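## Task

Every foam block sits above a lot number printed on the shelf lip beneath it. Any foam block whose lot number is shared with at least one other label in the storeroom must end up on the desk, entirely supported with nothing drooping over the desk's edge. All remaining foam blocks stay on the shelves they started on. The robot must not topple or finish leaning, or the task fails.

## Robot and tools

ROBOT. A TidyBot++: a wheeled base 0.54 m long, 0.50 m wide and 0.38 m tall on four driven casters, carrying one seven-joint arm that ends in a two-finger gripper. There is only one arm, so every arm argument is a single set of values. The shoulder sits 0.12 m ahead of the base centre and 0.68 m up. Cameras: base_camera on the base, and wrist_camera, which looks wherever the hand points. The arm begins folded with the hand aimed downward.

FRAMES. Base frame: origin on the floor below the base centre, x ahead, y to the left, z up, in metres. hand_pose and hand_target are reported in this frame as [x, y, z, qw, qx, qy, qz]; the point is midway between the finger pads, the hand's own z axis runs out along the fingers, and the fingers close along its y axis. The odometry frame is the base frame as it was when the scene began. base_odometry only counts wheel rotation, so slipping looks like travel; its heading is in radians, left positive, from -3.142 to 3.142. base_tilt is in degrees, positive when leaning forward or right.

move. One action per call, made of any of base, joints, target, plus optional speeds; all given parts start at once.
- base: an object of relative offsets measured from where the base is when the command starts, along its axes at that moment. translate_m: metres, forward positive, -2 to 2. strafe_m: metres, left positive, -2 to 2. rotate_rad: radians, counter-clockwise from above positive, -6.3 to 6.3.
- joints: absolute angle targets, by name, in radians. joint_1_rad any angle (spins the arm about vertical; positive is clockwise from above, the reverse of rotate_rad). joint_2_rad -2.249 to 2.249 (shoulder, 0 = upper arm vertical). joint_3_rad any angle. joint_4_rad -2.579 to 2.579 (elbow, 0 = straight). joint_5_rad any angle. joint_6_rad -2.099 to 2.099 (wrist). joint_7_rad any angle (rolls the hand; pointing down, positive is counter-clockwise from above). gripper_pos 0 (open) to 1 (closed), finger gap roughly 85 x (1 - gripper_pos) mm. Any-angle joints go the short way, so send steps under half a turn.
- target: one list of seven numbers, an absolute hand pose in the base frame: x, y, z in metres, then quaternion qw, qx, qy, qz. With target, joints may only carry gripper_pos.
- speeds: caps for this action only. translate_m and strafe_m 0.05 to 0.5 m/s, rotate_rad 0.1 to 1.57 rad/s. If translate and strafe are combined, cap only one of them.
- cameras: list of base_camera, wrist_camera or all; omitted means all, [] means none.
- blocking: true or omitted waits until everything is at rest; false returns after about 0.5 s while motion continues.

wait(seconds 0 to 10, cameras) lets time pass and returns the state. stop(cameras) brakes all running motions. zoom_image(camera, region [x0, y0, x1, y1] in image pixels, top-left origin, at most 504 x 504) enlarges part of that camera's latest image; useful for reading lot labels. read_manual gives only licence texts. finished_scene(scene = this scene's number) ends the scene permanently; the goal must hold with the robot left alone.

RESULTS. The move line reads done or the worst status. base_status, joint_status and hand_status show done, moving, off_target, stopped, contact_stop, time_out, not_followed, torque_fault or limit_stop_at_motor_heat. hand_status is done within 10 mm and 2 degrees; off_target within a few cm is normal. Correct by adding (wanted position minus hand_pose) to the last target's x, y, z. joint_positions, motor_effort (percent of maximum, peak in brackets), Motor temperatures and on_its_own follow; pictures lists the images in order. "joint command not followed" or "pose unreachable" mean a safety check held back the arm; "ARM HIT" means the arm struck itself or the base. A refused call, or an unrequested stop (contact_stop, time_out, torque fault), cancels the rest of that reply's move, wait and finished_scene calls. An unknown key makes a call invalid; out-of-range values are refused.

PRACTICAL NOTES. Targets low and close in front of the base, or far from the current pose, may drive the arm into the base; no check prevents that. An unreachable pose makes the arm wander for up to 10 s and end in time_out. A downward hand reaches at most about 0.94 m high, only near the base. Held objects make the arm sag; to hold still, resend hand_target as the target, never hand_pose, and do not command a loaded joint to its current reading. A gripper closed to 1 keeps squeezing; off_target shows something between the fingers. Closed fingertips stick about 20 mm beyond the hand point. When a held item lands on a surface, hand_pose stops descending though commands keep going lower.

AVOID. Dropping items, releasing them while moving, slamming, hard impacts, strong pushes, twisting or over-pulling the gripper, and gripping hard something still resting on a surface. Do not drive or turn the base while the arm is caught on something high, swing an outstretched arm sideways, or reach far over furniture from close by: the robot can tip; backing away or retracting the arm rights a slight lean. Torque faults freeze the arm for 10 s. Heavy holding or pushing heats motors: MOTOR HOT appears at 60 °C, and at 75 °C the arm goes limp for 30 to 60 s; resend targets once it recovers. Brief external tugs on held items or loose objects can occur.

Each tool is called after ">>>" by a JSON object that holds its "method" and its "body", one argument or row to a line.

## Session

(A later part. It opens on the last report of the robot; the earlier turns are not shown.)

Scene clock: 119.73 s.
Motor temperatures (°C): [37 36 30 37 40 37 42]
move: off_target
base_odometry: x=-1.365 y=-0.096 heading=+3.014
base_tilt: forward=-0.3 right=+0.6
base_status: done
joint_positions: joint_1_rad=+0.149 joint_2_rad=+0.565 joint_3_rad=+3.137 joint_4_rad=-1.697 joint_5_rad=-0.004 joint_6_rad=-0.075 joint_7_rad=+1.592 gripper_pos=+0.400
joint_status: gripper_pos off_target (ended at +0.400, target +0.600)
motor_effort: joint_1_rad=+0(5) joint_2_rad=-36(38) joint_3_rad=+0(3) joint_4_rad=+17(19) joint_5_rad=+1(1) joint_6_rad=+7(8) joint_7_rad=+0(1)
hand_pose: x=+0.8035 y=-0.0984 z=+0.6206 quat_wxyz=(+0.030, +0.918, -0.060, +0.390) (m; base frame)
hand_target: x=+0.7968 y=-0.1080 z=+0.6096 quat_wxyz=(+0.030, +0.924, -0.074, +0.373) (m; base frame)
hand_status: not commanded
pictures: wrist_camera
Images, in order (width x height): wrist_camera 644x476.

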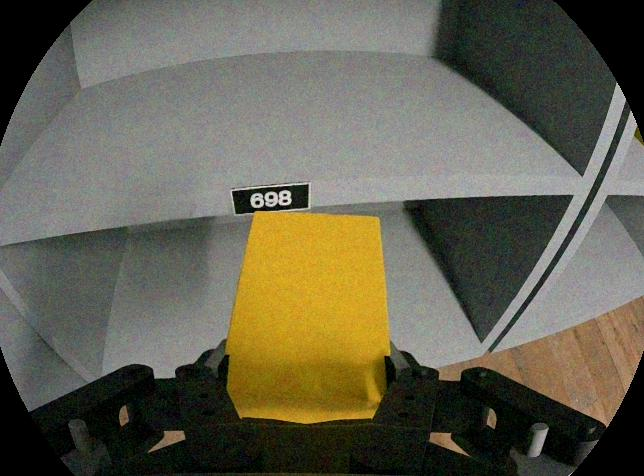

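>>> {"method": "move", "body": {
  "base": {"translate_m": -1.208, "strafe_m": -0.271, "rotate_rad": -1.603},
  "joints": {"joint_1_rad": 0.0, "joint_2_rad": -1.0, "joint_4_rad": -2.5, "joint_6_rad": -0.4},
  "speeds": {"rotate_rad": 1.0},
  "cameras": ["wrist_camera", "base_camera"]
}}

Scene clock: 124.13 s.
Motor temperatures (°C): [37 36 30 37 40 37 42]
move: done
base_odometry: x=-0.133 y=+0.019 heading=+1.410
base_tilt: forward=-0.4 right=+0.6
base_status: done
joint_positions: joint_1_rad=+0.016 joint_2_rad=-0.983 joint_3_rad=+3.137 joint_4_rad=-2.470 joint_5_rad=-0.004 joint_6_rad=-0.353 joint_7_rad=+1.592 gripper_pos=+0.400
joint_status: all done
motor_effort: joint_1_rad=+0(6) joint_2_rad=+9(39) joint_3_rad=+1(3) joint_4_rad=+22(24) joint_5_rad=+1(1) joint_6_rad=+8(10) joint_7_rad=+0(1)
hand_pose: x=+0.3823 y=-0.0012 z=+0.8586 quat_wxyz=(+0.010, +0.796, +0.003, +0.606) (m; base frame)
hand_target: x=+0.3731 y=+0.0013 z=+0.8308 quat_wxyz=(+0.000, +0.813, +0.000, +0.582) (m; base frame)
hand_status: not commanded
pictures: base_camera, wrist_camera
Images, in order (width x height): base_camera 644x364, wrist_camera 644x476.

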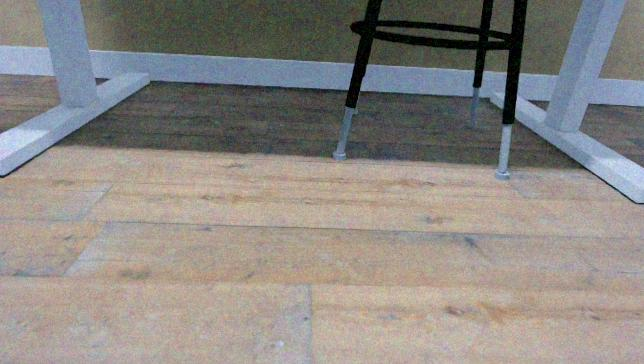

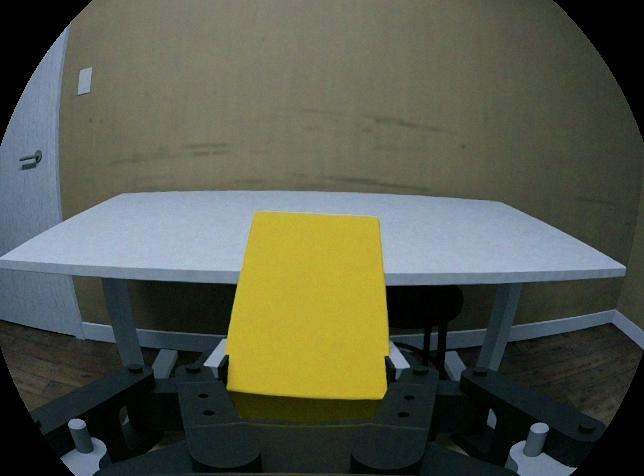

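>>> {"method": "move", "body": {
  "base": {"translate_m": 0.2, "rotate_rad": -0.04},
  "joints": {"joint_2_rad": 0.165, "joint_4_rad": -1.53, "joint_6_rad": -0.62},
  "cameras": ["wrist_camera", "base_camera"]
}}

Scene clock: 128.90 s.
Motor temperatures (°C): [37 36 30 37 40 37 42]
move: done
base_odometry: x=-0.100 y=+0.216 heading=+1.370
base_tilt: forward=-0.3 right=+0.6
base_status: done
joint_positions: joint_1_rad=+0.015 joint_2_rad=+0.147 joint_3_rad=+3.137 joint_4_rad=-1.547 joint_5_rad=-0.004 joint_6_rad=-0.571 joint_7_rad=+1.592 gripper_pos=+0.400
joint_status: all done
motor_effort: joint_1_rad=+0(1) joint_2_rad=-26(28) joint_3_rad=+0(2) joint_4_rad=+21(24) joint_5_rad=+1(1) joint_6_rad=+7(10) joint_7_rad=+0(1)
hand_pose: x=+0.7318 y=-0.0047 z=+0.8601 quat_wxyz=(+0.005, +0.906, +0.003, +0.424) (m; base frame)
hand_target: x=+0.7291 y=+0.0013 z=+0.8471 quat_wxyz=(+0.000, +0.916, +0.000, +0.402) (m; base frame)
hand_status: not commanded
pictures: base_camera, wrist_camera
Images, in order (width x height): base_camera 644x364, wrist_camera 644x476.

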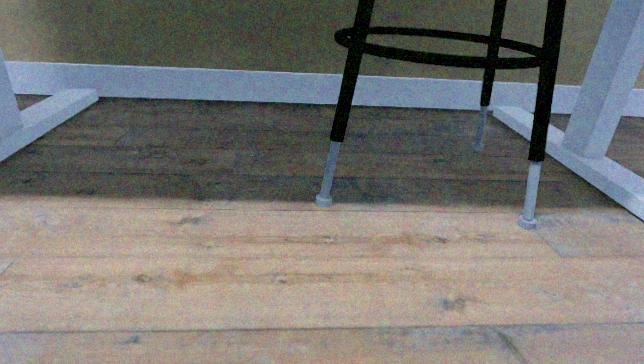

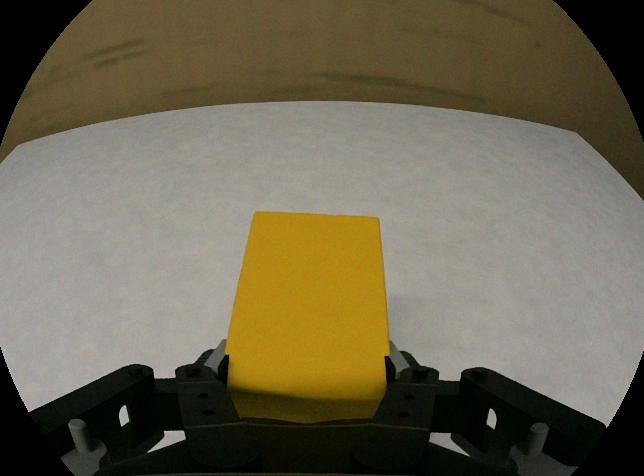

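>>> {"method": "zoom_image", "body": {
  "camera": "wrist_camera",
  "region": [0, 330, 320, 476]
}}

>>> {"method": "zoom_image", "body": {
  "camera": "wrist_camera",
  "region": [320, 330, 640, 476]
}}

Scaled by 1.575.

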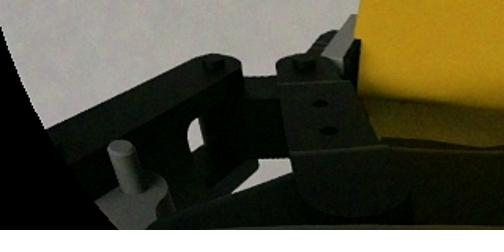

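Scaled by 1.575.

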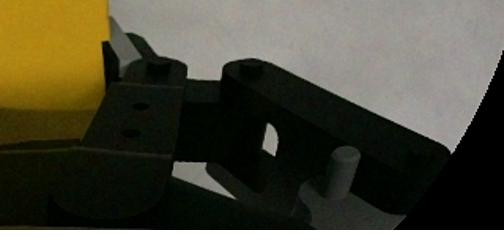

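>>> {"method": "move", "body": {
  "joints": {"joint_2_rad": 0.195, "joint_4_rad": -1.685, "joint_6_rad": -0.47},
  "cameras": []
}}

>>> {"method": "move", "body": {
  "joints": {"joint_2_rad": 0.217, "joint_4_rad": -1.755, "joint_6_rad": -0.355},
  "cameras": ["wrist_camera"]
}}

Scene clock: 131.13 s.
Motor temperatures (°C): [37 36 30 37 40 37 42]
move: done
base_odometry: x=-0.100 y=+0.216 heading=+1.370
base_tilt: forward=-0.3 right=+0.6
base_status: not commanded
joint_positions: joint_1_rad=+0.015 joint_2_rad=+0.176 joint_3_rad=+3.137 joint_4_rad=-1.662 joint_5_rad=-0.004 joint_6_rad=-0.523 joint_7_rad=+1.592 gripper_pos=+0.400
joint_status: all done
motor_effort: joint_1_rad=-1(1) joint_2_rad=-26(28) joint_3_rad=+0(0) joint_4_rad=+21(23) joint_5_rad=+1(1) joint_6_rad=+6(8) joint_7_rad=+0(0)
hand_pose: x=+0.7148 y=-0.0045 z=+0.7915 quat_wxyz=(+0.004, +0.925, +0.003, +0.380) (m; base frame)
hand_target: x=+0.7215 y=+0.0013 z=+0.7802 quat_wxyz=(+0.000, +0.923, +0.000, +0.386) (m; base frame)
hand_status: not commanded
pictures: none
No camera images: "cameras" was empty.

Scene clock: 132.27 s.
Motor temperatures (°C): [37 36 30 37 40 37 42]
move: done
base_odometry: x=-0.100 y=+0.216 heading=+1.370
base_tilt: forward=-0.3 right=+0.6
base_status: not commanded
joint_positions: joint_1_rad=+0.015 joint_2_rad=+0.195 joint_3_rad=+3.137 joint_4_rad=-1.729 joint_5_rad=-0.004 joint_6_rad=-0.409 joint_7_rad=+1.592 gripper_pos=+0.400
joint_status: all done
motor_effort: joint_1_rad=-1(1) joint_2_rad=-26(28) joint_3_rad=+0(0) joint_4_rad=+20(22) joint_5_rad=+1(1) joint_6_rad=+7(8) joint_7_rad=+0(1)
hand_pose: x=+0.7206 y=-0.0048 z=+0.7708 quat_wxyz=(+0.004, +0.919, +0.003, +0.393) (m; base frame)
hand_target: x=+0.7254 y=+0.0013 z=+0.7563 quat_wxyz=(+0.000, +0.918, +0.000, +0.396) (m; base frame)
hand_status: not commanded
pictures: wrist_camera
Images, in order (width x height): wrist_camera 644x476.

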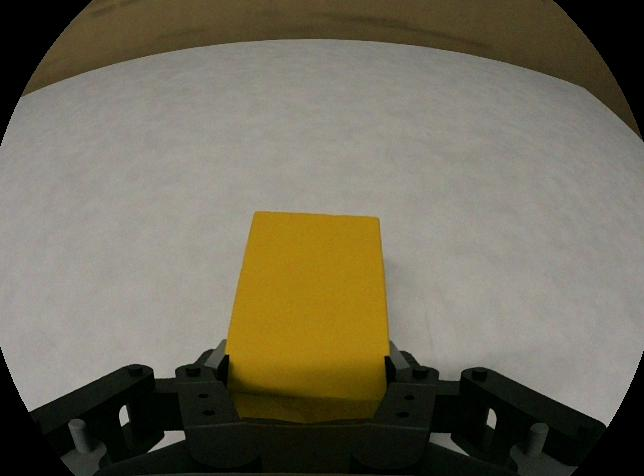

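>>> {"method": "move", "body": {
  "joints": {"joint_2_rad": 0.2265, "joint_4_rad": -1.779, "joint_6_rad": -0.321},
  "cameras": []
}}

>>> {"method": "move", "body": {
  "joints": {"joint_2_rad": 0.231, "joint_4_rad": -1.79, "joint_6_rad": -0.306},
  "cameras": ["wrist_camera"]
}}

Scene clock: 133.10 s.
Motor temperatures (°C): [37 36 30 37 40 37 42]
move: done
base_odometry: x=-0.100 y=+0.216 heading=+1.370
base_tilt: forward=-0.3 right=+0.6
base_status: not commanded
joint_positions: joint_1_rad=+0.015 joint_2_rad=+0.201 joint_3_rad=+3.137 joint_4_rad=-1.753 joint_5_rad=-0.004 joint_6_rad=-0.372 joint_7_rad=+1.592 gripper_pos=+0.400
joint_status: all done
motor_effort: joint_1_rad=+0(1) joint_2_rad=-26(27) joint_3_rad=+0(0) joint_4_rad=+19(21) joint_5_rad=+1(1) joint_6_rad=+7(8) joint_7_rad=+0(1)
hand_pose: x=+0.7214 y=-0.0048 z=+0.7631 quat_wxyz=(+0.004, +0.918, +0.003, +0.397) (m; base frame)
hand_target: x=+0.7252 y=+0.0013 z=+0.7459 quat_wxyz=(+0.000, +0.918, +0.000, +0.396) (m; base frame)
hand_status: not commanded
pictures: none
No camera images: "cameras" was empty.

Scene clock: 133.63 s.
Motor temperatures (°C): [37 36 30 37 40 37 42]
move: done
base_odometry: x=-0.100 y=+0.216 heading=+1.370
base_tilt: forward=-0.3 right=+0.6
base_status: not commanded
joint_positions: joint_1_rad=+0.015 joint_2_rad=+0.204 joint_3_rad=+3.137 joint_4_rad=-1.762 joint_5_rad=-0.004 joint_6_rad=-0.358 joint_7_rad=+1.592 gripper_pos=+0.400
joint_status: all done
motor_effort: joint_1_rad=+0(1) joint_2_rad=-26(27) joint_3_rad=+0(0) joint_4_rad=+20(21) joint_5_rad=+1(1) joint_6_rad=+6(8) joint_7_rad=+0(0)
hand_pose: x=+0.7213 y=-0.0048 z=+0.7596 quat_wxyz=(+0.004, +0.918, +0.003, +0.397) (m; base frame)
hand_target: x=+0.7248 y=+0.0013 z=+0.7410 quat_wxyz=(+0.000, +0.918, +0.000, +0.396) (m; base frame)
hand_status: not commanded
pictures: wrist_camera
Images, in order (width x height): wrist_camera 644x476.

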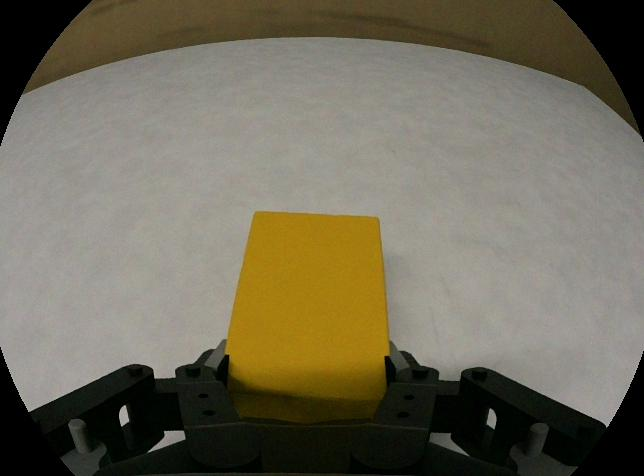

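>>> {"method": "move", "body": {
  "joints": {"joint_2_rad": 0.235, "joint_4_rad": -1.80, "joint_6_rad": -0.292},
  "cameras": ["wrist_camera"]
}}

>>> {"method": "move", "body": {
  "joints": {"joint_2_rad": 0.239, "joint_4_rad": -1.81, "joint_6_rad": -0.278},
  "cameras": ["wrist_camera"]
}}

Scene clock: 134.37 s.
Motor temperatures (°C): [37 36 30 37 40 37 42]
move: done
base_odometry: x=-0.100 y=+0.216 heading=+1.370
base_tilt: forward=-0.3 right=+0.6
base_status: not commanded
joint_positions: joint_1_rad=+0.015 joint_2_rad=+0.205 joint_3_rad=+3.137 joint_4_rad=-1.770 joint_5_rad=-0.004 joint_6_rad=-0.343 joint_7_rad=+1.592 gripper_pos=+0.400
joint_status: all done
motor_effort: joint_1_rad=+0(1) joint_2_rad=-23(26) joint_3_rad=+0(1) joint_4_rad=+20(21) joint_5_rad=+1(1) joint_6_rad=+7(8) joint_7_rad=+0(1)
hand_pose: x=+0.7219 y=-0.0049 z=+0.7589 quat_wxyz=(+0.004, +0.916, +0.003, +0.400) (m; base frame)
hand_target: x=+0.7245 y=+0.0013 z=+0.7367 quat_wxyz=(+0.000, +0.918, +0.000, +0.396) (m; base frame)
hand_status: not commanded
pictures: wrist_camera
Images, in order (width x height): wrist_camera 644x476.

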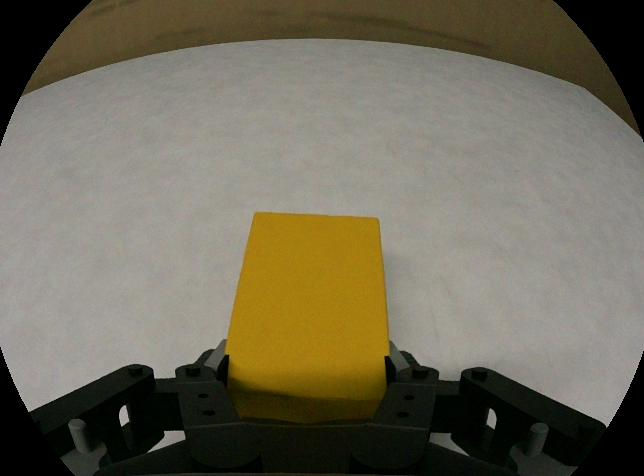

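Scene clock: 134.87 s.
Motor temperatures (°C): [37 36 30 37 40 37 42]
move: done
base_odometry: x=-0.100 y=+0.216 heading=+1.370
base_tilt: forward=-0.3 right=+0.6
base_status: not commanded
joint_positions: joint_1_rad=+0.015 joint_2_rad=+0.204 joint_3_rad=+3.137 joint_4_rad=-1.776 joint_5_rad=-0.004 joint_6_rad=-0.331 joint_7_rad=+1.592 gripper_pos=+0.400
joint_status: all done
motor_effort: joint_1_rad=+0(1) joint_2_rad=-23(25) joint_3_rad=+0(1) joint_4_rad=+19(20) joint_5_rad=+1(1) joint_6_rad=+7(7) joint_7_rad=+0(1)
hand_pose: x=+0.7223 y=-0.0049 z=+0.7588 quat_wxyz=(+0.005, +0.915, +0.003, +0.403) (m; base frame)
hand_target: x=+0.7242 y=+0.0013 z=+0.7324 quat_wxyz=(+0.000, +0.918, +0.000, +0.396) (m; base frame)
hand_status: not commanded
pictures: wrist_camera
Images, in order (width x height): wrist_camera 644x476.

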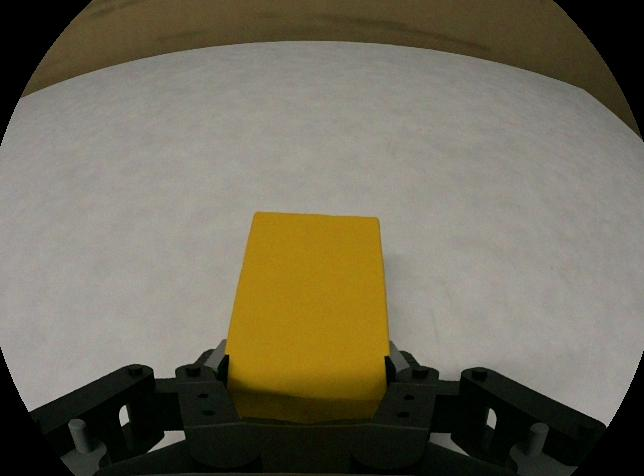

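>>> {"method": "move", "body": {
  "joints": {"joint_2_rad": 0.231, "joint_4_rad": -1.79, "joint_6_rad": -0.307, "gripper_pos": 0.42},
  "cameras": []
}}

>>> {"method": "move", "body": {
  "joints": {"gripper_pos": 0.33},
  "cameras": ["wrist_camera"]
}}

>>> {"method": "move", "body": {
  "joints": {"gripper_pos": 0.0},
  "cameras": ["wrist_camera"]
}}

Scene clock: 135.70 s.
Motor temperatures (°C): [37 36 30 37 40 37 42]
move: done
base_odometry: x=-0.100 y=+0.216 heading=+1.370
base_tilt: forward=-0.3 right=+0.6
base_status: not commanded
joint_positions: joint_1_rad=+0.015 joint_2_rad=+0.204 joint_3_rad=+3.137 joint_4_rad=-1.776 joint_5_rad=-0.004 joint_6_rad=-0.331 joint_7_rad=+1.592 gripper_pos=+0.400
joint_status: all done
motor_effort: joint_1_rad=+0(0) joint_2_rad=-23(23) joint_3_rad=+0(1) joint_4_rad=+18(19) joint_5_rad=+1(1) joint_6_rad=+7(8) joint_7_rad=+0(1)
hand_pose: x=+0.7224 y=-0.0049 z=+0.7589 quat_wxyz=(+0.005, +0.915, +0.003, +0.404) (m; base frame)
hand_target: x=+0.7246 y=+0.0013 z=+0.7408 quat_wxyz=(+0.000, +0.918, +0.000, +0.396) (m; base frame)
hand_status: not commanded
pictures: none
No camera images: "cameras" was empty.

Scene clock: 136.23 s.
Motor temperatures (°C): [37 36 30 37 40 37 42]
move: done
base_odometry: x=-0.100 y=+0.216 heading=+1.370
base_tilt: forward=-0.3 right=+0.6
base_status: not commanded
joint_positions: joint_1_rad=+0.015 joint_2_rad=+0.206 joint_3_rad=+3.137 joint_4_rad=-1.776 joint_5_rad=-0.004 joint_6_rad=-0.329 joint_7_rad=+1.592 gripper_pos=+0.330
joint_status: all done
motor_effort: joint_1_rad=+0(0) joint_2_rad=-24(26) joint_3_rad=+0(1) joint_4_rad=+19(20) joint_5_rad=+1(1) joint_6_rad=+6(7) joint_7_rad=+0(0)
hand_pose: x=+0.7230 y=-0.0049 z=+0.7581 quat_wxyz=(+0.005, +0.915, +0.003, +0.404) (m; base frame)
hand_target: x=+0.7246 y=+0.0013 z=+0.7408 quat_wxyz=(+0.000, +0.918, +0.000, +0.396) (m; base frame)
hand_status: not commanded
pictures: wrist_camera
Images, in order (width x height): wrist_camera 644x476.

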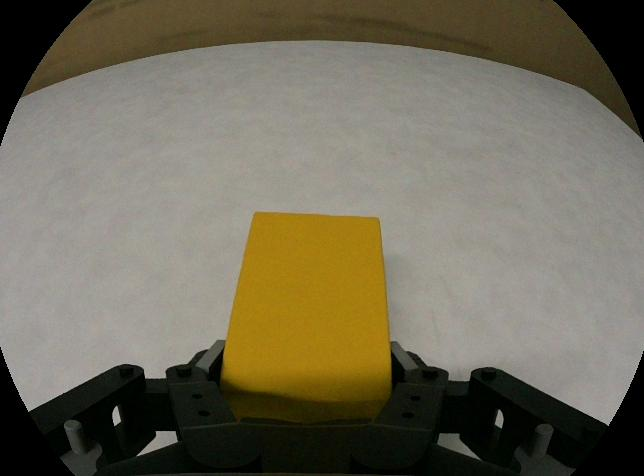

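Scene clock: 136.97 s.
Motor temperatures (°C): [37 36 30 37 40 37 42]
move: done
base_odometry: x=-0.100 y=+0.216 heading=+1.370
base_tilt: forward=-0.3 right=+0.6
base_status: not commanded
joint_positions: joint_1_rad=+0.015 joint_2_rad=+0.207 joint_3_rad=+3.137 joint_4_rad=-1.776 joint_5_rad=-0.004 joint_6_rad=-0.329 joint_7_rad=+1.592 gripper_pos=+0.000
joint_status: all done
motor_effort: joint_1_rad=+0(1) joint_2_rad=-26(27) joint_3_rad=+0(0) joint_4_rad=+20(20) joint_5_rad=+1(1) joint_6_rad=+7(7) joint_7_rad=+0(1)
hand_pose: x=+0.7231 y=-0.0049 z=+0.7574 quat_wxyz=(+0.005, +0.915, +0.003, +0.403) (m; base frame)
hand_target: x=+0.7246 y=+0.0013 z=+0.7408 quat_wxyz=(+0.000, +0.918, +0.000, +0.396) (m; base frame)
hand_status: not commanded
pictures: wrist_camera
Images, in order (width x height): wrist_camera 644x476.

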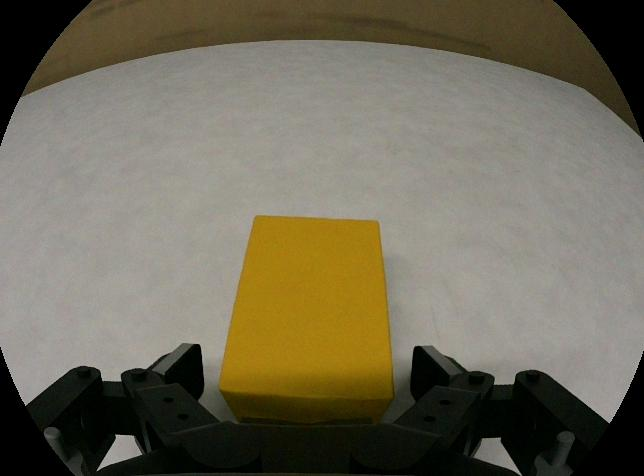

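>>> {"method": "move", "body": {
  "joints": {"joint_2_rad": 0.16, "joint_4_rad": -1.6, "joint_6_rad": -0.58},
  "cameras": ["wrist_camera"]
}}

Scene clock: 141.00 s.
Motor temperatures (°C): [37 36 30 37 40 37 42]
move: done
base_odometry: x=-0.100 y=+0.216 heading=+1.370
base_tilt: forward=-0.3 right=+0.6
base_status: not commanded
joint_positions: joint_1_rad=+0.015 joint_2_rad=+0.155 joint_3_rad=+3.137 joint_4_rad=-1.609 joint_5_rad=-0.004 joint_6_rad=-0.530 joint_7_rad=+1.592 gripper_pos=+0.000
joint_status: all done
motor_effort: joint_1_rad=-1(1) joint_2_rad=-25(29) joint_3_rad=+0(0) joint_4_rad=+21(22) joint_5_rad=+1(1) joint_6_rad=+7(8) joint_7_rad=+0(1)
hand_pose: x=+0.7259 y=-0.0047 z=+0.8313 quat_wxyz=(+0.004, +0.911, +0.003, +0.411) (m; base frame)
hand_target: x=+0.7184 y=+0.0013 z=+0.8216 quat_wxyz=(+0.000, +0.921, +0.000, +0.390) (m; base frame)
hand_status: not commanded
pictures: wrist_camera
Images, in order (width x height): wrist_camera 644x476.

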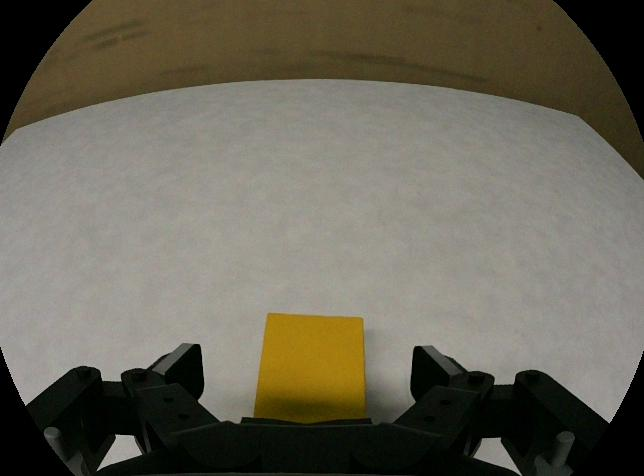

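>>> {"method": "move", "body": {
  "base": {"translate_m": -0.446, "strafe_m": 1.357, "rotate_rad": 1.643},
  "joints": {"joint_1_rad": 0.0, "joint_2_rad": 0.348, "joint_4_rad": -0.445, "joint_6_rad": -1.61},
  "speeds": {"rotate_rad": 1.0},
  "cameras": ["wrist_camera", "base_camera"]
}}

Scene clock: 145.77 s.
Motor temperatures (°C): [37 36 30 37 40 37 42]
move: done
base_odometry: x=-1.519 y=+0.050 heading=+3.014
base_tilt: forward=-0.3 right=+0.6
base_status: done
joint_positions: joint_1_rad=+0.003 joint_2_rad=+0.334 joint_3_rad=+3.147 joint_4_rad=-0.460 joint_5_rad=-0.004 joint_6_rad=-1.562 joint_7_rad=+1.592 gripper_pos=+0.000
joint_status: all done
motor_effort: joint_1_rad=+0(6) joint_2_rad=-28(30) joint_3_rad=+0(4) joint_4_rad=+16(22) joint_5_rad=+1(2) joint_6_rad=+7(8) joint_7_rad=+0(1)
hand_pose: x=+0.7013 y=-0.0011 z=+1.0795 quat_wxyz=(+0.004, +0.924, +0.007, +0.383) (m; base frame)
hand_target: x=+0.6960 y=+0.0013 z=+1.0678 quat_wxyz=(+0.000, +0.933, +0.000, +0.361) (m; base frame)
hand_status: not commanded
pictures: base_camera, wrist_camera
Images, in order (width x height): base_camera 644x364, wrist_camera 644x476.

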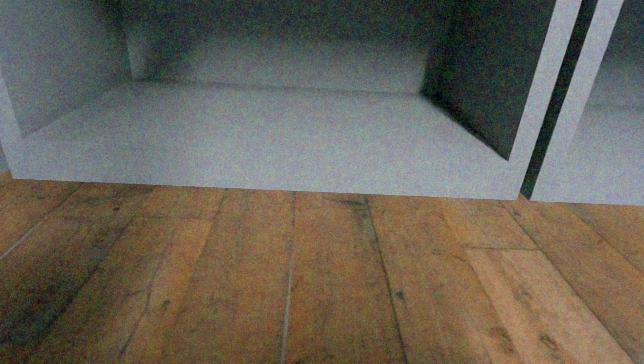

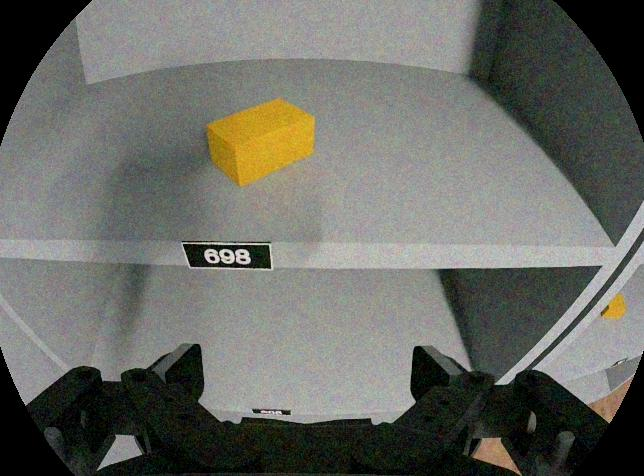

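>>> {"method": "zoom_image", "body": {
  "camera": "wrist_camera",
  "region": [160, 60, 360, 290]
}}

Scaled by 2.191.

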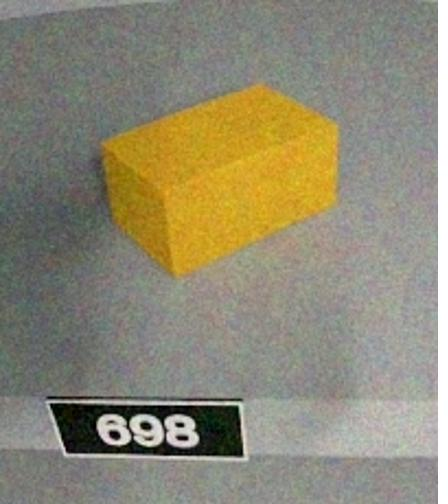

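>>> {"method": "move", "body": {
  "base": {"translate_m": 0.33, "strafe_m": 0.08},
  "joints": {"joint_1_rad": -0.545, "joint_2_rad": 0.355, "joint_4_rad": -0.419, "joint_5_rad": 0.934, "joint_6_rad": -2.04, "joint_7_rad": 0.686},
  "speeds": {"translate_m": 0.3},
  "cameras": ["wrist_camera", "base_camera"]
}}

Scene clock: 153.77 s.
Motor temperatures (°C): [37 36 30 37 40 37 42]
move: done
base_odometry: x=-1.857 y=+0.013 heading=+3.014
base_tilt: forward=-0.3 right=+0.6
base_status: done
joint_positions: joint_1_rad=-0.527 joint_2_rad=+0.342 joint_3_rad=+3.147 joint_4_rad=-0.437 joint_5_rad=+0.866 joint_6_rad=-1.989 joint_7_rad=+0.731 gripper_pos=+0.000
joint_status: all done
motor_effort: joint_1_rad=-1(3) joint_2_rad=-25(29) joint_3_rad=+1(2) joint_4_rad=+13(17) joint_5_rad=+5(6) joint_6_rad=+4(7) joint_7_rad=+0(1)
hand_pose: x=+0.5766 y=+0.0152 z=+1.0829 quat_wxyz=(+0.162, +0.842, -0.377, +0.349) (m; base frame)
hand_target: x=+0.5641 y=+0.0102 z=+1.0849 quat_wxyz=(+0.179, +0.823, -0.411, +0.348) (m; base frame)
hand_status: not commanded
pictures: base_camera, wrist_camera
Images, in order (width x height): base_camera 644x364, wrist_camera 644x476.

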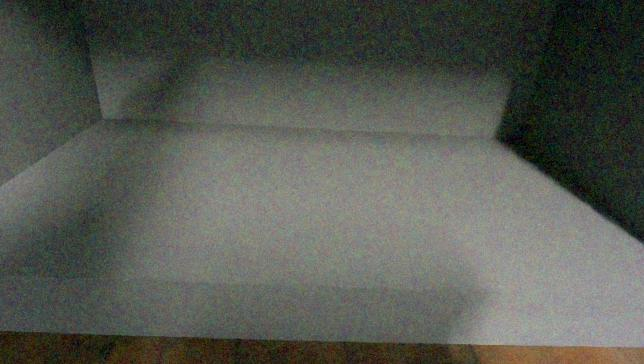

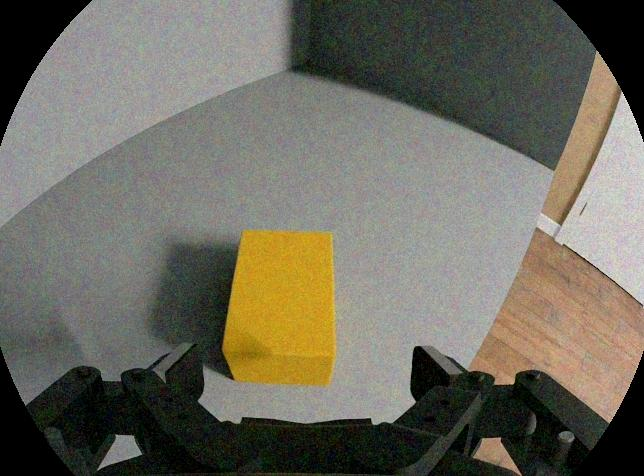

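>>> {"method": "move", "body": {
  "joints": {"joint_1_rad": -0.446, "joint_2_rad": 0.336, "joint_4_rad": -0.594, "joint_5_rad": 0.733, "joint_6_rad": -1.827, "joint_7_rad": 0.606},
  "cameras": ["wrist_camera"]
}}

Scene clock: 157.57 s.
Motor temperatures (°C): [37 36 30 37 40 37 42]
move: done
base_odometry: x=-1.857 y=+0.013 heading=+3.014
base_tilt: forward=-0.3 right=+0.6
base_status: not commanded
joint_positions: joint_1_rad=-0.462 joint_2_rad=+0.338 joint_3_rad=+3.147 joint_4_rad=-0.569 joint_5_rad=+0.798 joint_6_rad=-1.878 joint_7_rad=+0.651 gripper_pos=+0.000
joint_status: all done
motor_effort: joint_1_rad=+0(1) joint_2_rad=-27(28) joint_3_rad=+1(1) joint_4_rad=+14(16) joint_5_rad=+6(6) joint_6_rad=+4(5) joint_7_rad=+0(1)
hand_pose: x=+0.6073 y=+0.0054 z=+1.0516 quat_wxyz=(+0.162, +0.841, -0.385, +0.345) (m; base frame)
hand_target: x=+0.6217 y=+0.0184 z=+1.0402 quat_wxyz=(+0.130, +0.846, -0.385, +0.345) (m; base frame)
hand_status: not commanded
pictures: wrist_camera
Images, in order (width x height): wrist_camera 644x476.

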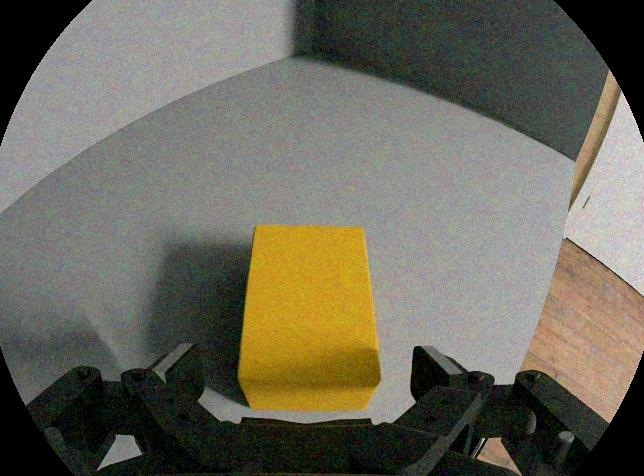

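>>> {"method": "move", "body": {
  "joints": {"joint_1_rad": -0.361, "joint_2_rad": 0.288, "joint_4_rad": -0.792, "joint_5_rad": 0.674, "joint_6_rad": -1.664, "joint_7_rad": 0.548},
  "cameras": ["wrist_camera"]
}}

Scene clock: 159.07 s.
Motor temperatures (°C): [37 36 30 37 40 37 42]
move: done
base_odometry: x=-1.857 y=+0.013 heading=+3.014
base_tilt: forward=-0.3 right=+0.6
base_status: not commanded
joint_positions: joint_1_rad=-0.378 joint_2_rad=+0.296 joint_3_rad=+3.147 joint_4_rad=-0.764 joint_5_rad=+0.748 joint_6_rad=-1.720 joint_7_rad=+0.592 gripper_pos=+0.000
joint_status: all done
motor_effort: joint_1_rad=+0(2) joint_2_rad=-26(27) joint_3_rad=+1(2) joint_4_rad=+16(17) joint_5_rad=+6(7) joint_6_rad=+3(5) joint_7_rad=+0(1)
hand_pose: x=+0.6296 y=-0.0233 z=+1.0187 quat_wxyz=(+0.165, +0.838, -0.386, +0.347) (m; base frame)
hand_target: x=+0.6410 y=-0.0083 z=+1.0060 quat_wxyz=(+0.125, +0.844, -0.391, +0.346) (m; base frame)
hand_status: not commanded
pictures: wrist_camera
Images, in order (width x height): wrist_camera 644x476.

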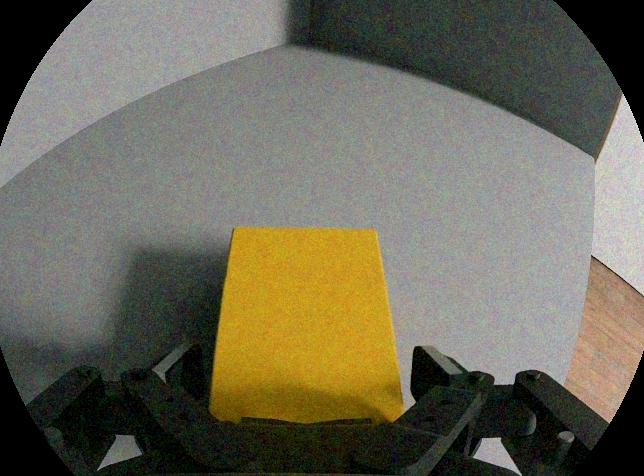

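>>> {"method": "move", "body": {
  "joints": {"gripper_pos": 0.27},
  "cameras": []
}}

>>> {"method": "move", "body": {
  "joints": {"gripper_pos": 0.36},
  "cameras": []
}}

>>> {"method": "move", "body": {
  "joints": {"gripper_pos": 0.44},
  "cameras": ["wrist_camera"]
}}

Scene clock: 160.10 s.
Motor temperatures (°C): [37 36 30 37 40 37 42]
move: done
base_odometry: x=-1.857 y=+0.013 heading=+3.014
base_tilt: forward=-0.3 right=+0.6
base_status: not commanded
joint_positions: joint_1_rad=-0.378 joint_2_rad=+0.294 joint_3_rad=+3.147 joint_4_rad=-0.764 joint_5_rad=+0.747 joint_6_rad=-1.717 joint_7_rad=+0.591 gripper_pos=+0.270
joint_status: all done
motor_effort: joint_1_rad=+0(1) joint_2_rad=-26(27) joint_3_rad=+1(1) joint_4_rad=+16(17) joint_5_rad=+6(6) joint_6_rad=+4(4) joint_7_rad=+0(0)
hand_pose: x=+0.6299 y=-0.0231 z=+1.0197 quat_wxyz=(+0.164, +0.838, -0.386, +0.349) (m; base frame)
hand_target: x=+0.6410 y=-0.0083 z=+1.0060 quat_wxyz=(+0.125, +0.844, -0.391, +0.346) (m; base frame)
hand_status: not commanded
pictures: none
No camera images: "cameras" was empty.

Scene clock: 160.60 s.
Motor temperatures (°C): [37 36 30 37 40 37 42]
move: done
base_odometry: x=-1.857 y=+0.013 heading=+3.014
base_tilt: forward=-0.3 right=+0.6
base_status: not commanded
joint_positions: joint_1_rad=-0.378 joint_2_rad=+0.293 joint_3_rad=+3.147 joint_4_rad=-0.764 joint_5_rad=+0.747 joint_6_rad=-1.716 joint_7_rad=+0.591 gripper_pos=+0.352
joint_status: all done
motor_effort: joint_1_rad=-1(1) joint_2_rad=-27(27) joint_3_rad=+1(1) joint_4_rad=+16(17) joint_5_rad=+6(6) joint_6_rad=+4(4) joint_7_rad=+0(1)
hand_pose: x=+0.6298 y=-0.0231 z=+1.0203 quat_wxyz=(+0.163, +0.838, -0.386, +0.350) (m; base frame)
hand_target: x=+0.6410 y=-0.0083 z=+1.0060 quat_wxyz=(+0.125, +0.844, -0.391, +0.346) (m; base frame)
hand_status: not commanded
pictures: none
No camera images: "cameras" was empty.

Scene clock: 161.10 s.
Motor temperatures (°C): [37 36 30 37 40 37 42]
move: off_target
base_odometry: x=-1.857 y=+0.013 heading=+3.014
base_tilt: forward=-0.3 right=+0.6
base_status: not commanded
joint_positions: joint_1_rad=-0.378 joint_2_rad=+0.291 joint_3_rad=+3.147 joint_4_rad=-0.765 joint_5_rad=+0.746 joint_6_rad=-1.715 joint_7_rad=+0.591 gripper_pos=+0.383
joint_status: gripper_pos off_target (ended at +0.383, target +0.440)
motor_effort: joint_1_rad=-1(1) joint_2_rad=-25(27) joint_3_rad=+1(1) joint_4_rad=+15(17) joint_5_rad=+6(6) joint_6_rad=+3(5) joint_7_rad=-1(1)
hand_pose: x=+0.6295 y=-0.0231 z=+1.0209 quat_wxyz=(+0.162, +0.838, -0.386, +0.350) (m; base frame)
hand_target: x=+0.6410 y=-0.0083 z=+1.0060 quat_wxyz=(+0.125, +0.844, -0.391, +0.346) (m; base frame)
hand_status: not commanded
pictures: wrist_camera
Images, in order (width x height): wrist_camera 644x476.

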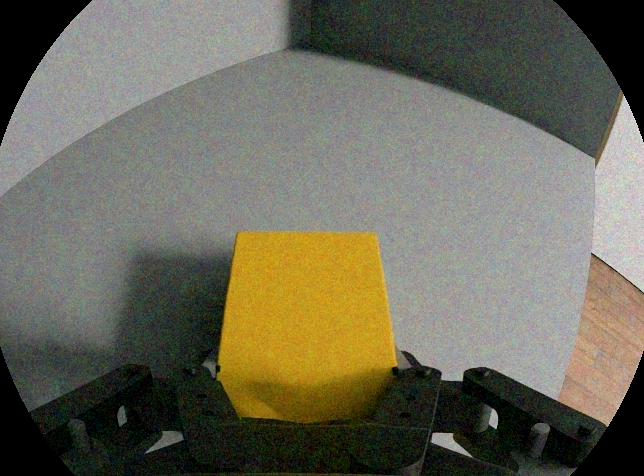

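>>> {"method": "move", "body": {
  "joints": {"joint_1_rad": -0.39, "joint_2_rad": 0.352, "joint_4_rad": -0.6, "joint_5_rad": 0.831, "joint_6_rad": -1.844, "joint_7_rad": 0.709},
  "cameras": ["wrist_camera"]
}}

>>> {"method": "move", "body": {
  "joints": {"joint_1_rad": -0.4, "joint_2_rad": 0.397, "joint_4_rad": -0.447, "joint_5_rad": 0.846, "joint_6_rad": -1.923, "joint_7_rad": 0.782, "gripper_pos": 0.6},
  "cameras": ["wrist_camera"]
}}

Scene clock: 163.03 s.
Motor temperatures (°C): [37 36 30 37 40 37 42]
move: done
base_odometry: x=-1.857 y=+0.013 heading=+3.014
base_tilt: forward=-0.3 right=+0.6
base_status: not commanded
joint_positions: joint_1_rad=-0.378 joint_2_rad=+0.322 joint_3_rad=+3.147 joint_4_rad=-0.616 joint_5_rad=+0.777 joint_6_rad=-1.796 joint_7_rad=+0.667 gripper_pos=+0.383
joint_status: all done
motor_effort: joint_1_rad=+0(1) joint_2_rad=-25(27) joint_3_rad=+1(2) joint_4_rad=+15(17) joint_5_rad=+6(7) joint_6_rad=+4(5) joint_7_rad=+0(1)
hand_pose: x=+0.6231 y=-0.0292 z=+1.0511 quat_wxyz=(+0.166, +0.833, -0.390, +0.356) (m; base frame)
hand_target: x=+0.6190 y=-0.0325 z=+1.0456 quat_wxyz=(+0.203, +0.836, -0.380, +0.341) (m; base frame)
hand_status: not commanded
pictures: wrist_camera
Images, in order (width x height): wrist_camera 644x476.

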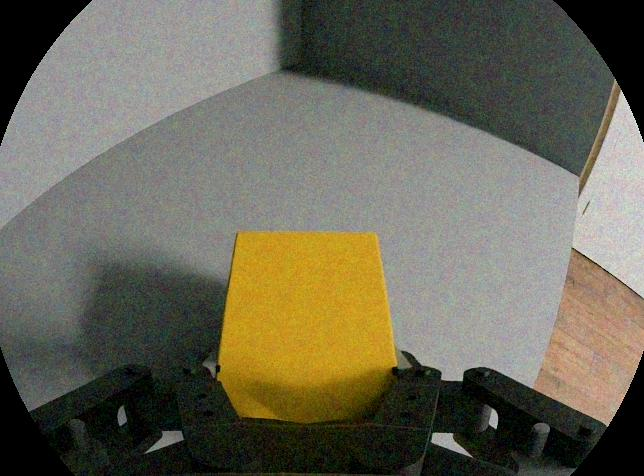

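Scene clock: 164.10 s.
Motor temperatures (°C): [37 36 30 37 40 37 42]
move: off_target
base_odometry: x=-1.857 y=+0.013 heading=+3.014
base_tilt: forward=-0.3 right=+0.6
base_status: not commanded
joint_positions: joint_1_rad=-0.381 joint_2_rad=+0.367 joint_3_rad=+3.147 joint_4_rad=-0.465 joint_5_rad=+0.781 joint_6_rad=-1.872 joint_7_rad=+0.737 gripper_pos=+0.383
joint_status: gripper_pos off_target (ended at +0.383, target +0.600); the others done
motor_effort: joint_1_rad=+0(2) joint_2_rad=-27(28) joint_3_rad=+1(1) joint_4_rad=+14(16) joint_5_rad=+5(7) joint_6_rad=+5(6) joint_7_rad=+0(1)
hand_pose: x=+0.6207 y=-0.0250 z=+1.0682 quat_wxyz=(+0.158, +0.836, -0.389, +0.354) (m; base frame)
hand_target: x=+0.6147 y=-0.0266 z=+1.0624 quat_wxyz=(+0.197, +0.838, -0.380, +0.338) (m; base frame)
hand_status: not commanded
pictures: wrist_camera
Images, in order (width x height): wrist_camera 644x476.

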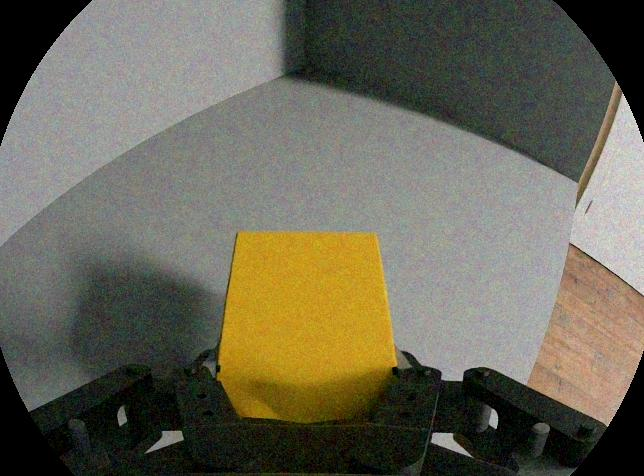

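>>> {"method": "move", "body": {
  "base": {"translate_m": -0.4},
  "cameras": ["wrist_camera"]
}}

Scene clock: 167.13 s.
Motor temperatures (°C): [37 36 30 37 40 37 42]
move: done
base_odometry: x=-1.460 y=-0.038 heading=+3.014
base_tilt: forward=-0.3 right=+0.6
base_status: done
joint_positions: joint_1_rad=-0.386 joint_2_rad=+0.378 joint_3_rad=+3.147 joint_4_rad=-0.462 joint_5_rad=+0.783 joint_6_rad=-1.879 joint_7_rad=+0.739 gripper_pos=+0.383
joint_status: not commanded
motor_effort: joint_1_rad=+0(3) joint_2_rad=-27(32) joint_3_rad=+1(2) joint_4_rad=+14(16) joint_5_rad=+5(6) joint_6_rad=+5(5) joint_7_rad=+0(1)
hand_pose: x=+0.6228 y=-0.0216 z=+1.0632 quat_wxyz=(+0.163, +0.838, -0.387, +0.349) (m; base frame)
hand_target: x=+0.6147 y=-0.0266 z=+1.0624 quat_wxyz=(+0.197, +0.838, -0.380, +0.338) (m; base frame)
hand_status: not commanded
pictures: wrist_camera
Images, in order (width x height): wrist_camera 644x476.

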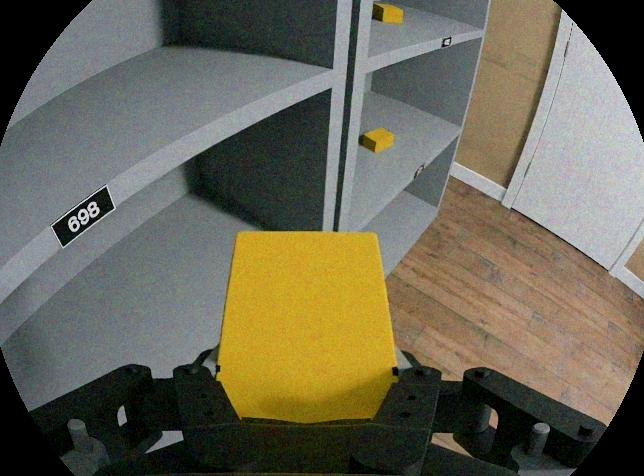

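>>> {"method": "move", "body": {
  "base": {"translate_m": -1.038, "strafe_m": -0.446, "rotate_rad": -1.644},
  "joints": {"joint_1_rad": 0.0, "joint_2_rad": 0.165, "joint_4_rad": -1.53, "joint_5_rad": 0.0, "joint_6_rad": -0.57, "joint_7_rad": 1.571},
  "speeds": {"rotate_rad": 1.0},
  "cameras": ["wrist_camera", "base_camera"]
}}

Scene clock: 171.07 s.
Motor temperatures (°C): [37 36 30 37 40 37 42]
move: done
base_odometry: x=-0.373 y=+0.272 heading=+1.370
base_tilt: forward=-0.3 right=+0.6
base_status: done
joint_positions: joint_1_rad=-0.004 joint_2_rad=+0.170 joint_3_rad=+3.146 joint_4_rad=-1.499 joint_5_rad=+0.069 joint_6_rad=-0.625 joint_7_rad=+1.528 gripper_pos=+0.383
joint_status: all done
motor_effort: joint_1_rad=+0(5) joint_2_rad=-26(34) joint_3_rad=+0(3) joint_4_rad=+22(22) joint_5_rad=+1(7) joint_6_rad=+7(8) joint_7_rad=+0(1)
hand_pose: x=+0.7364 y=-0.0116 z=+0.8596 quat_wxyz=(+0.022, +0.911, -0.003, +0.411) (m; base frame)
hand_target: x=+0.7393 y=+0.0013 z=+0.8588 quat_wxyz=(+0.000, +0.905, +0.000, +0.424) (m; base frame)
hand_status: not commanded
pictures: base_camera, wrist_camera
Images, in order (width x height): base_camera 644x364, wrist_camera 644x476.

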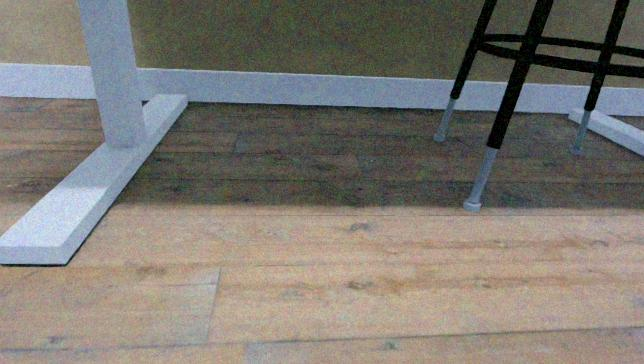

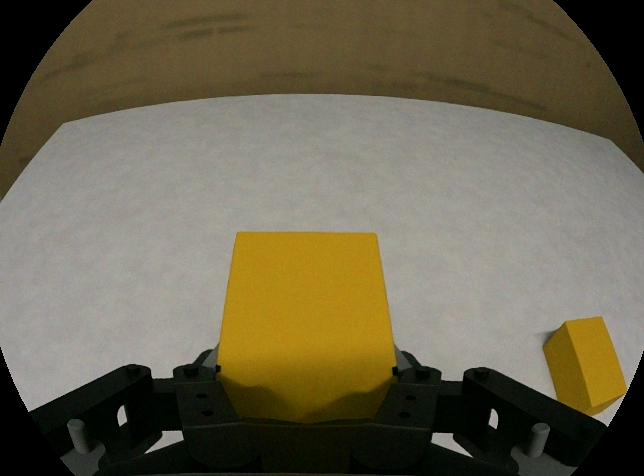

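>>> {"method": "move", "body": {
  "joints": {"joint_2_rad": 0.195, "joint_4_rad": -1.685, "joint_5_rad": -0.07, "joint_6_rad": -0.47, "joint_7_rad": 1.614},
  "cameras": []
}}

>>> {"method": "move", "body": {
  "joints": {"joint_2_rad": 0.217, "joint_4_rad": -1.755, "joint_6_rad": -0.355},
  "cameras": ["wrist_camera"]
}}

Scene clock: 173.43 s.
Motor temperatures (°C): [37 36 30 37 40 37 42]
move: done
base_odometry: x=-0.373 y=+0.272 heading=+1.370
base_tilt: forward=-0.3 right=+0.6
base_status: not commanded
joint_positions: joint_1_rad=-0.004 joint_2_rad=+0.177 joint_3_rad=+3.146 joint_4_rad=-1.660 joint_5_rad=+0.000 joint_6_rad=-0.527 joint_7_rad=+1.570 gripper_pos=+0.383
joint_status: all done
motor_effort: joint_1_rad=+0(1) joint_2_rad=-26(28) joint_3_rad=+0(0) joint_4_rad=+21(22) joint_5_rad=+1(1) joint_6_rad=+7(8) joint_7_rad=-1(1)
hand_pose: x=+0.7149 y=+0.0009 z=+0.7912 quat_wxyz=(+0.001, +0.925, +0.000, +0.379) (m; base frame)
hand_target: x=+0.7216 y=+0.0112 z=+0.7805 quat_wxyz=(-0.018, +0.922, -0.003, +0.386) (m; base frame)
hand_status: not commanded
pictures: none
No camera images: "cameras" was empty.

Scene clock: 174.57 s.
Motor temperatures (°C): [37 36 30 37 40 37 42]
move: done
base_odometry: x=-0.373 y=+0.272 heading=+1.370
base_tilt: forward=-0.3 right=+0.6
base_status: not commanded
joint_positions: joint_1_rad=-0.004 joint_2_rad=+0.195 joint_3_rad=+3.146 joint_4_rad=-1.729 joint_5_rad=+0.000 joint_6_rad=-0.409 joint_7_rad=+1.571 gripper_pos=+0.383
joint_status: all done
motor_effort: joint_1_rad=-1(1) joint_2_rad=-27(28) joint_3_rad=+0(0) joint_4_rad=+20(22) joint_5_rad=+1(1) joint_6_rad=+6(7) joint_7_rad=+0(1)
hand_pose: x=+0.7207 y=+0.0010 z=+0.7708 quat_wxyz=(+0.000, +0.919, +0.000, +0.393) (m; base frame)
hand_target: x=+0.7256 y=+0.0089 z=+0.7566 quat_wxyz=(-0.016, +0.918, -0.005, +0.396) (m; base frame)
hand_status: not commanded
pictures: wrist_camera
Images, in order (width x height): wrist_camera 644x476.

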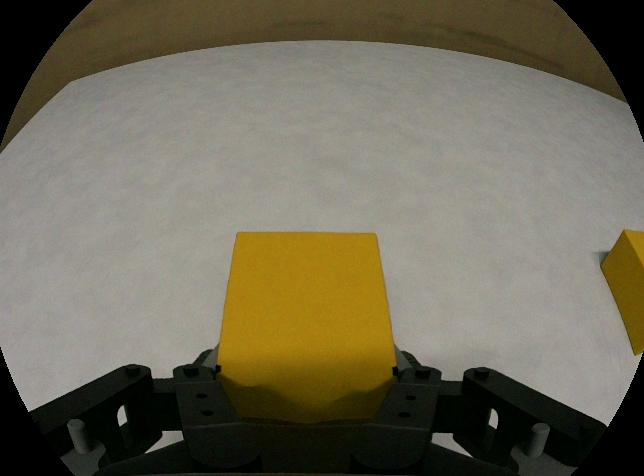

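>>> {"method": "move", "body": {
  "joints": {"joint_2_rad": 0.2265, "joint_4_rad": -1.779, "joint_6_rad": -0.321},
  "cameras": ["wrist_camera"]
}}

>>> {"method": "move", "body": {
  "joints": {"joint_2_rad": 0.231, "joint_4_rad": -1.79, "joint_6_rad": -0.306},
  "cameras": ["wrist_camera"]
}}

Scene clock: 177.10 s.
Motor temperatures (°C): [37 36 30 37 40 37 42]
move: done
base_odometry: x=-0.373 y=+0.272 heading=+1.370
base_tilt: forward=-0.3 right=+0.6
base_status: not commanded
joint_positions: joint_1_rad=-0.004 joint_2_rad=+0.201 joint_3_rad=+3.146 joint_4_rad=-1.752 joint_5_rad=-0.001 joint_6_rad=-0.372 joint_7_rad=+1.571 gripper_pos=+0.383
joint_status: all done
motor_effort: joint_1_rad=-1(1) joint_2_rad=-26(28) joint_3_rad=+0(0) joint_4_rad=+20(22) joint_5_rad=+1(1) joint_6_rad=+6(9) joint_7_rad=-1(1)
hand_pose: x=+0.7216 y=+0.0010 z=+0.7634 quat_wxyz=(+0.000, +0.918, +0.000, +0.397) (m; base frame)
hand_target: x=+0.7253 y=+0.0082 z=+0.7462 quat_wxyz=(-0.015, +0.918, -0.006, +0.397) (m; base frame)
hand_status: not commanded
pictures: wrist_camera
Images, in order (width x height): wrist_camera 644x476.

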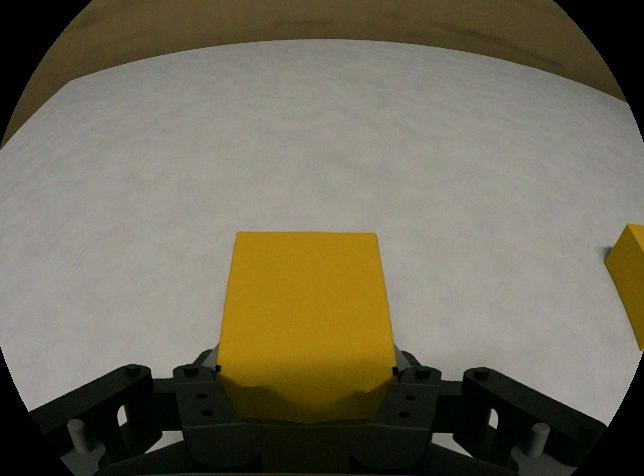

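Scene clock: 177.63 s.
Motor temperatures (°C): [37 36 30 37 40 37 42]
move: done
base_odometry: x=-0.373 y=+0.272 heading=+1.370
base_tilt: forward=-0.3 right=+0.6
base_status: not commanded
joint_positions: joint_1_rad=-0.004 joint_2_rad=+0.204 joint_3_rad=+3.146 joint_4_rad=-1.762 joint_5_rad=-0.001 joint_6_rad=-0.358 joint_7_rad=+1.571 gripper_pos=+0.383
joint_status: all done
motor_effort: joint_1_rad=+0(1) joint_2_rad=-26(27) joint_3_rad=+0(0) joint_4_rad=+20(21) joint_5_rad=+1(1) joint_6_rad=+7(8) joint_7_rad=+0(1)
hand_pose: x=+0.7215 y=+0.0010 z=+0.7598 quat_wxyz=(+0.000, +0.918, +0.000, +0.398) (m; base frame)
hand_target: x=+0.7249 y=+0.0079 z=+0.7412 quat_wxyz=(-0.014, +0.918, -0.007, +0.396) (m; base frame)
hand_status: not commanded
pictures: wrist_camera
Images, in order (width x height): wrist_camera 644x476.

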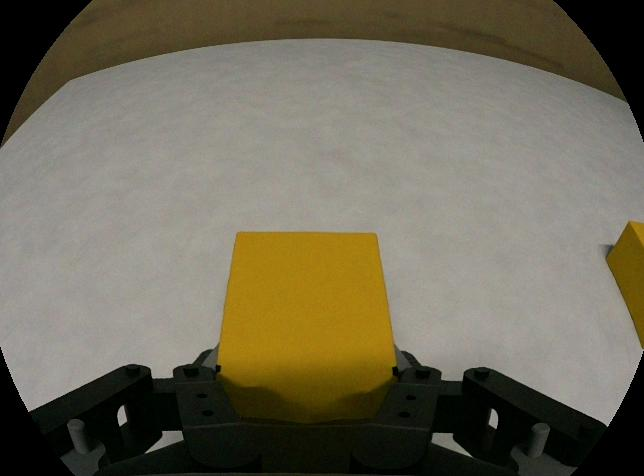

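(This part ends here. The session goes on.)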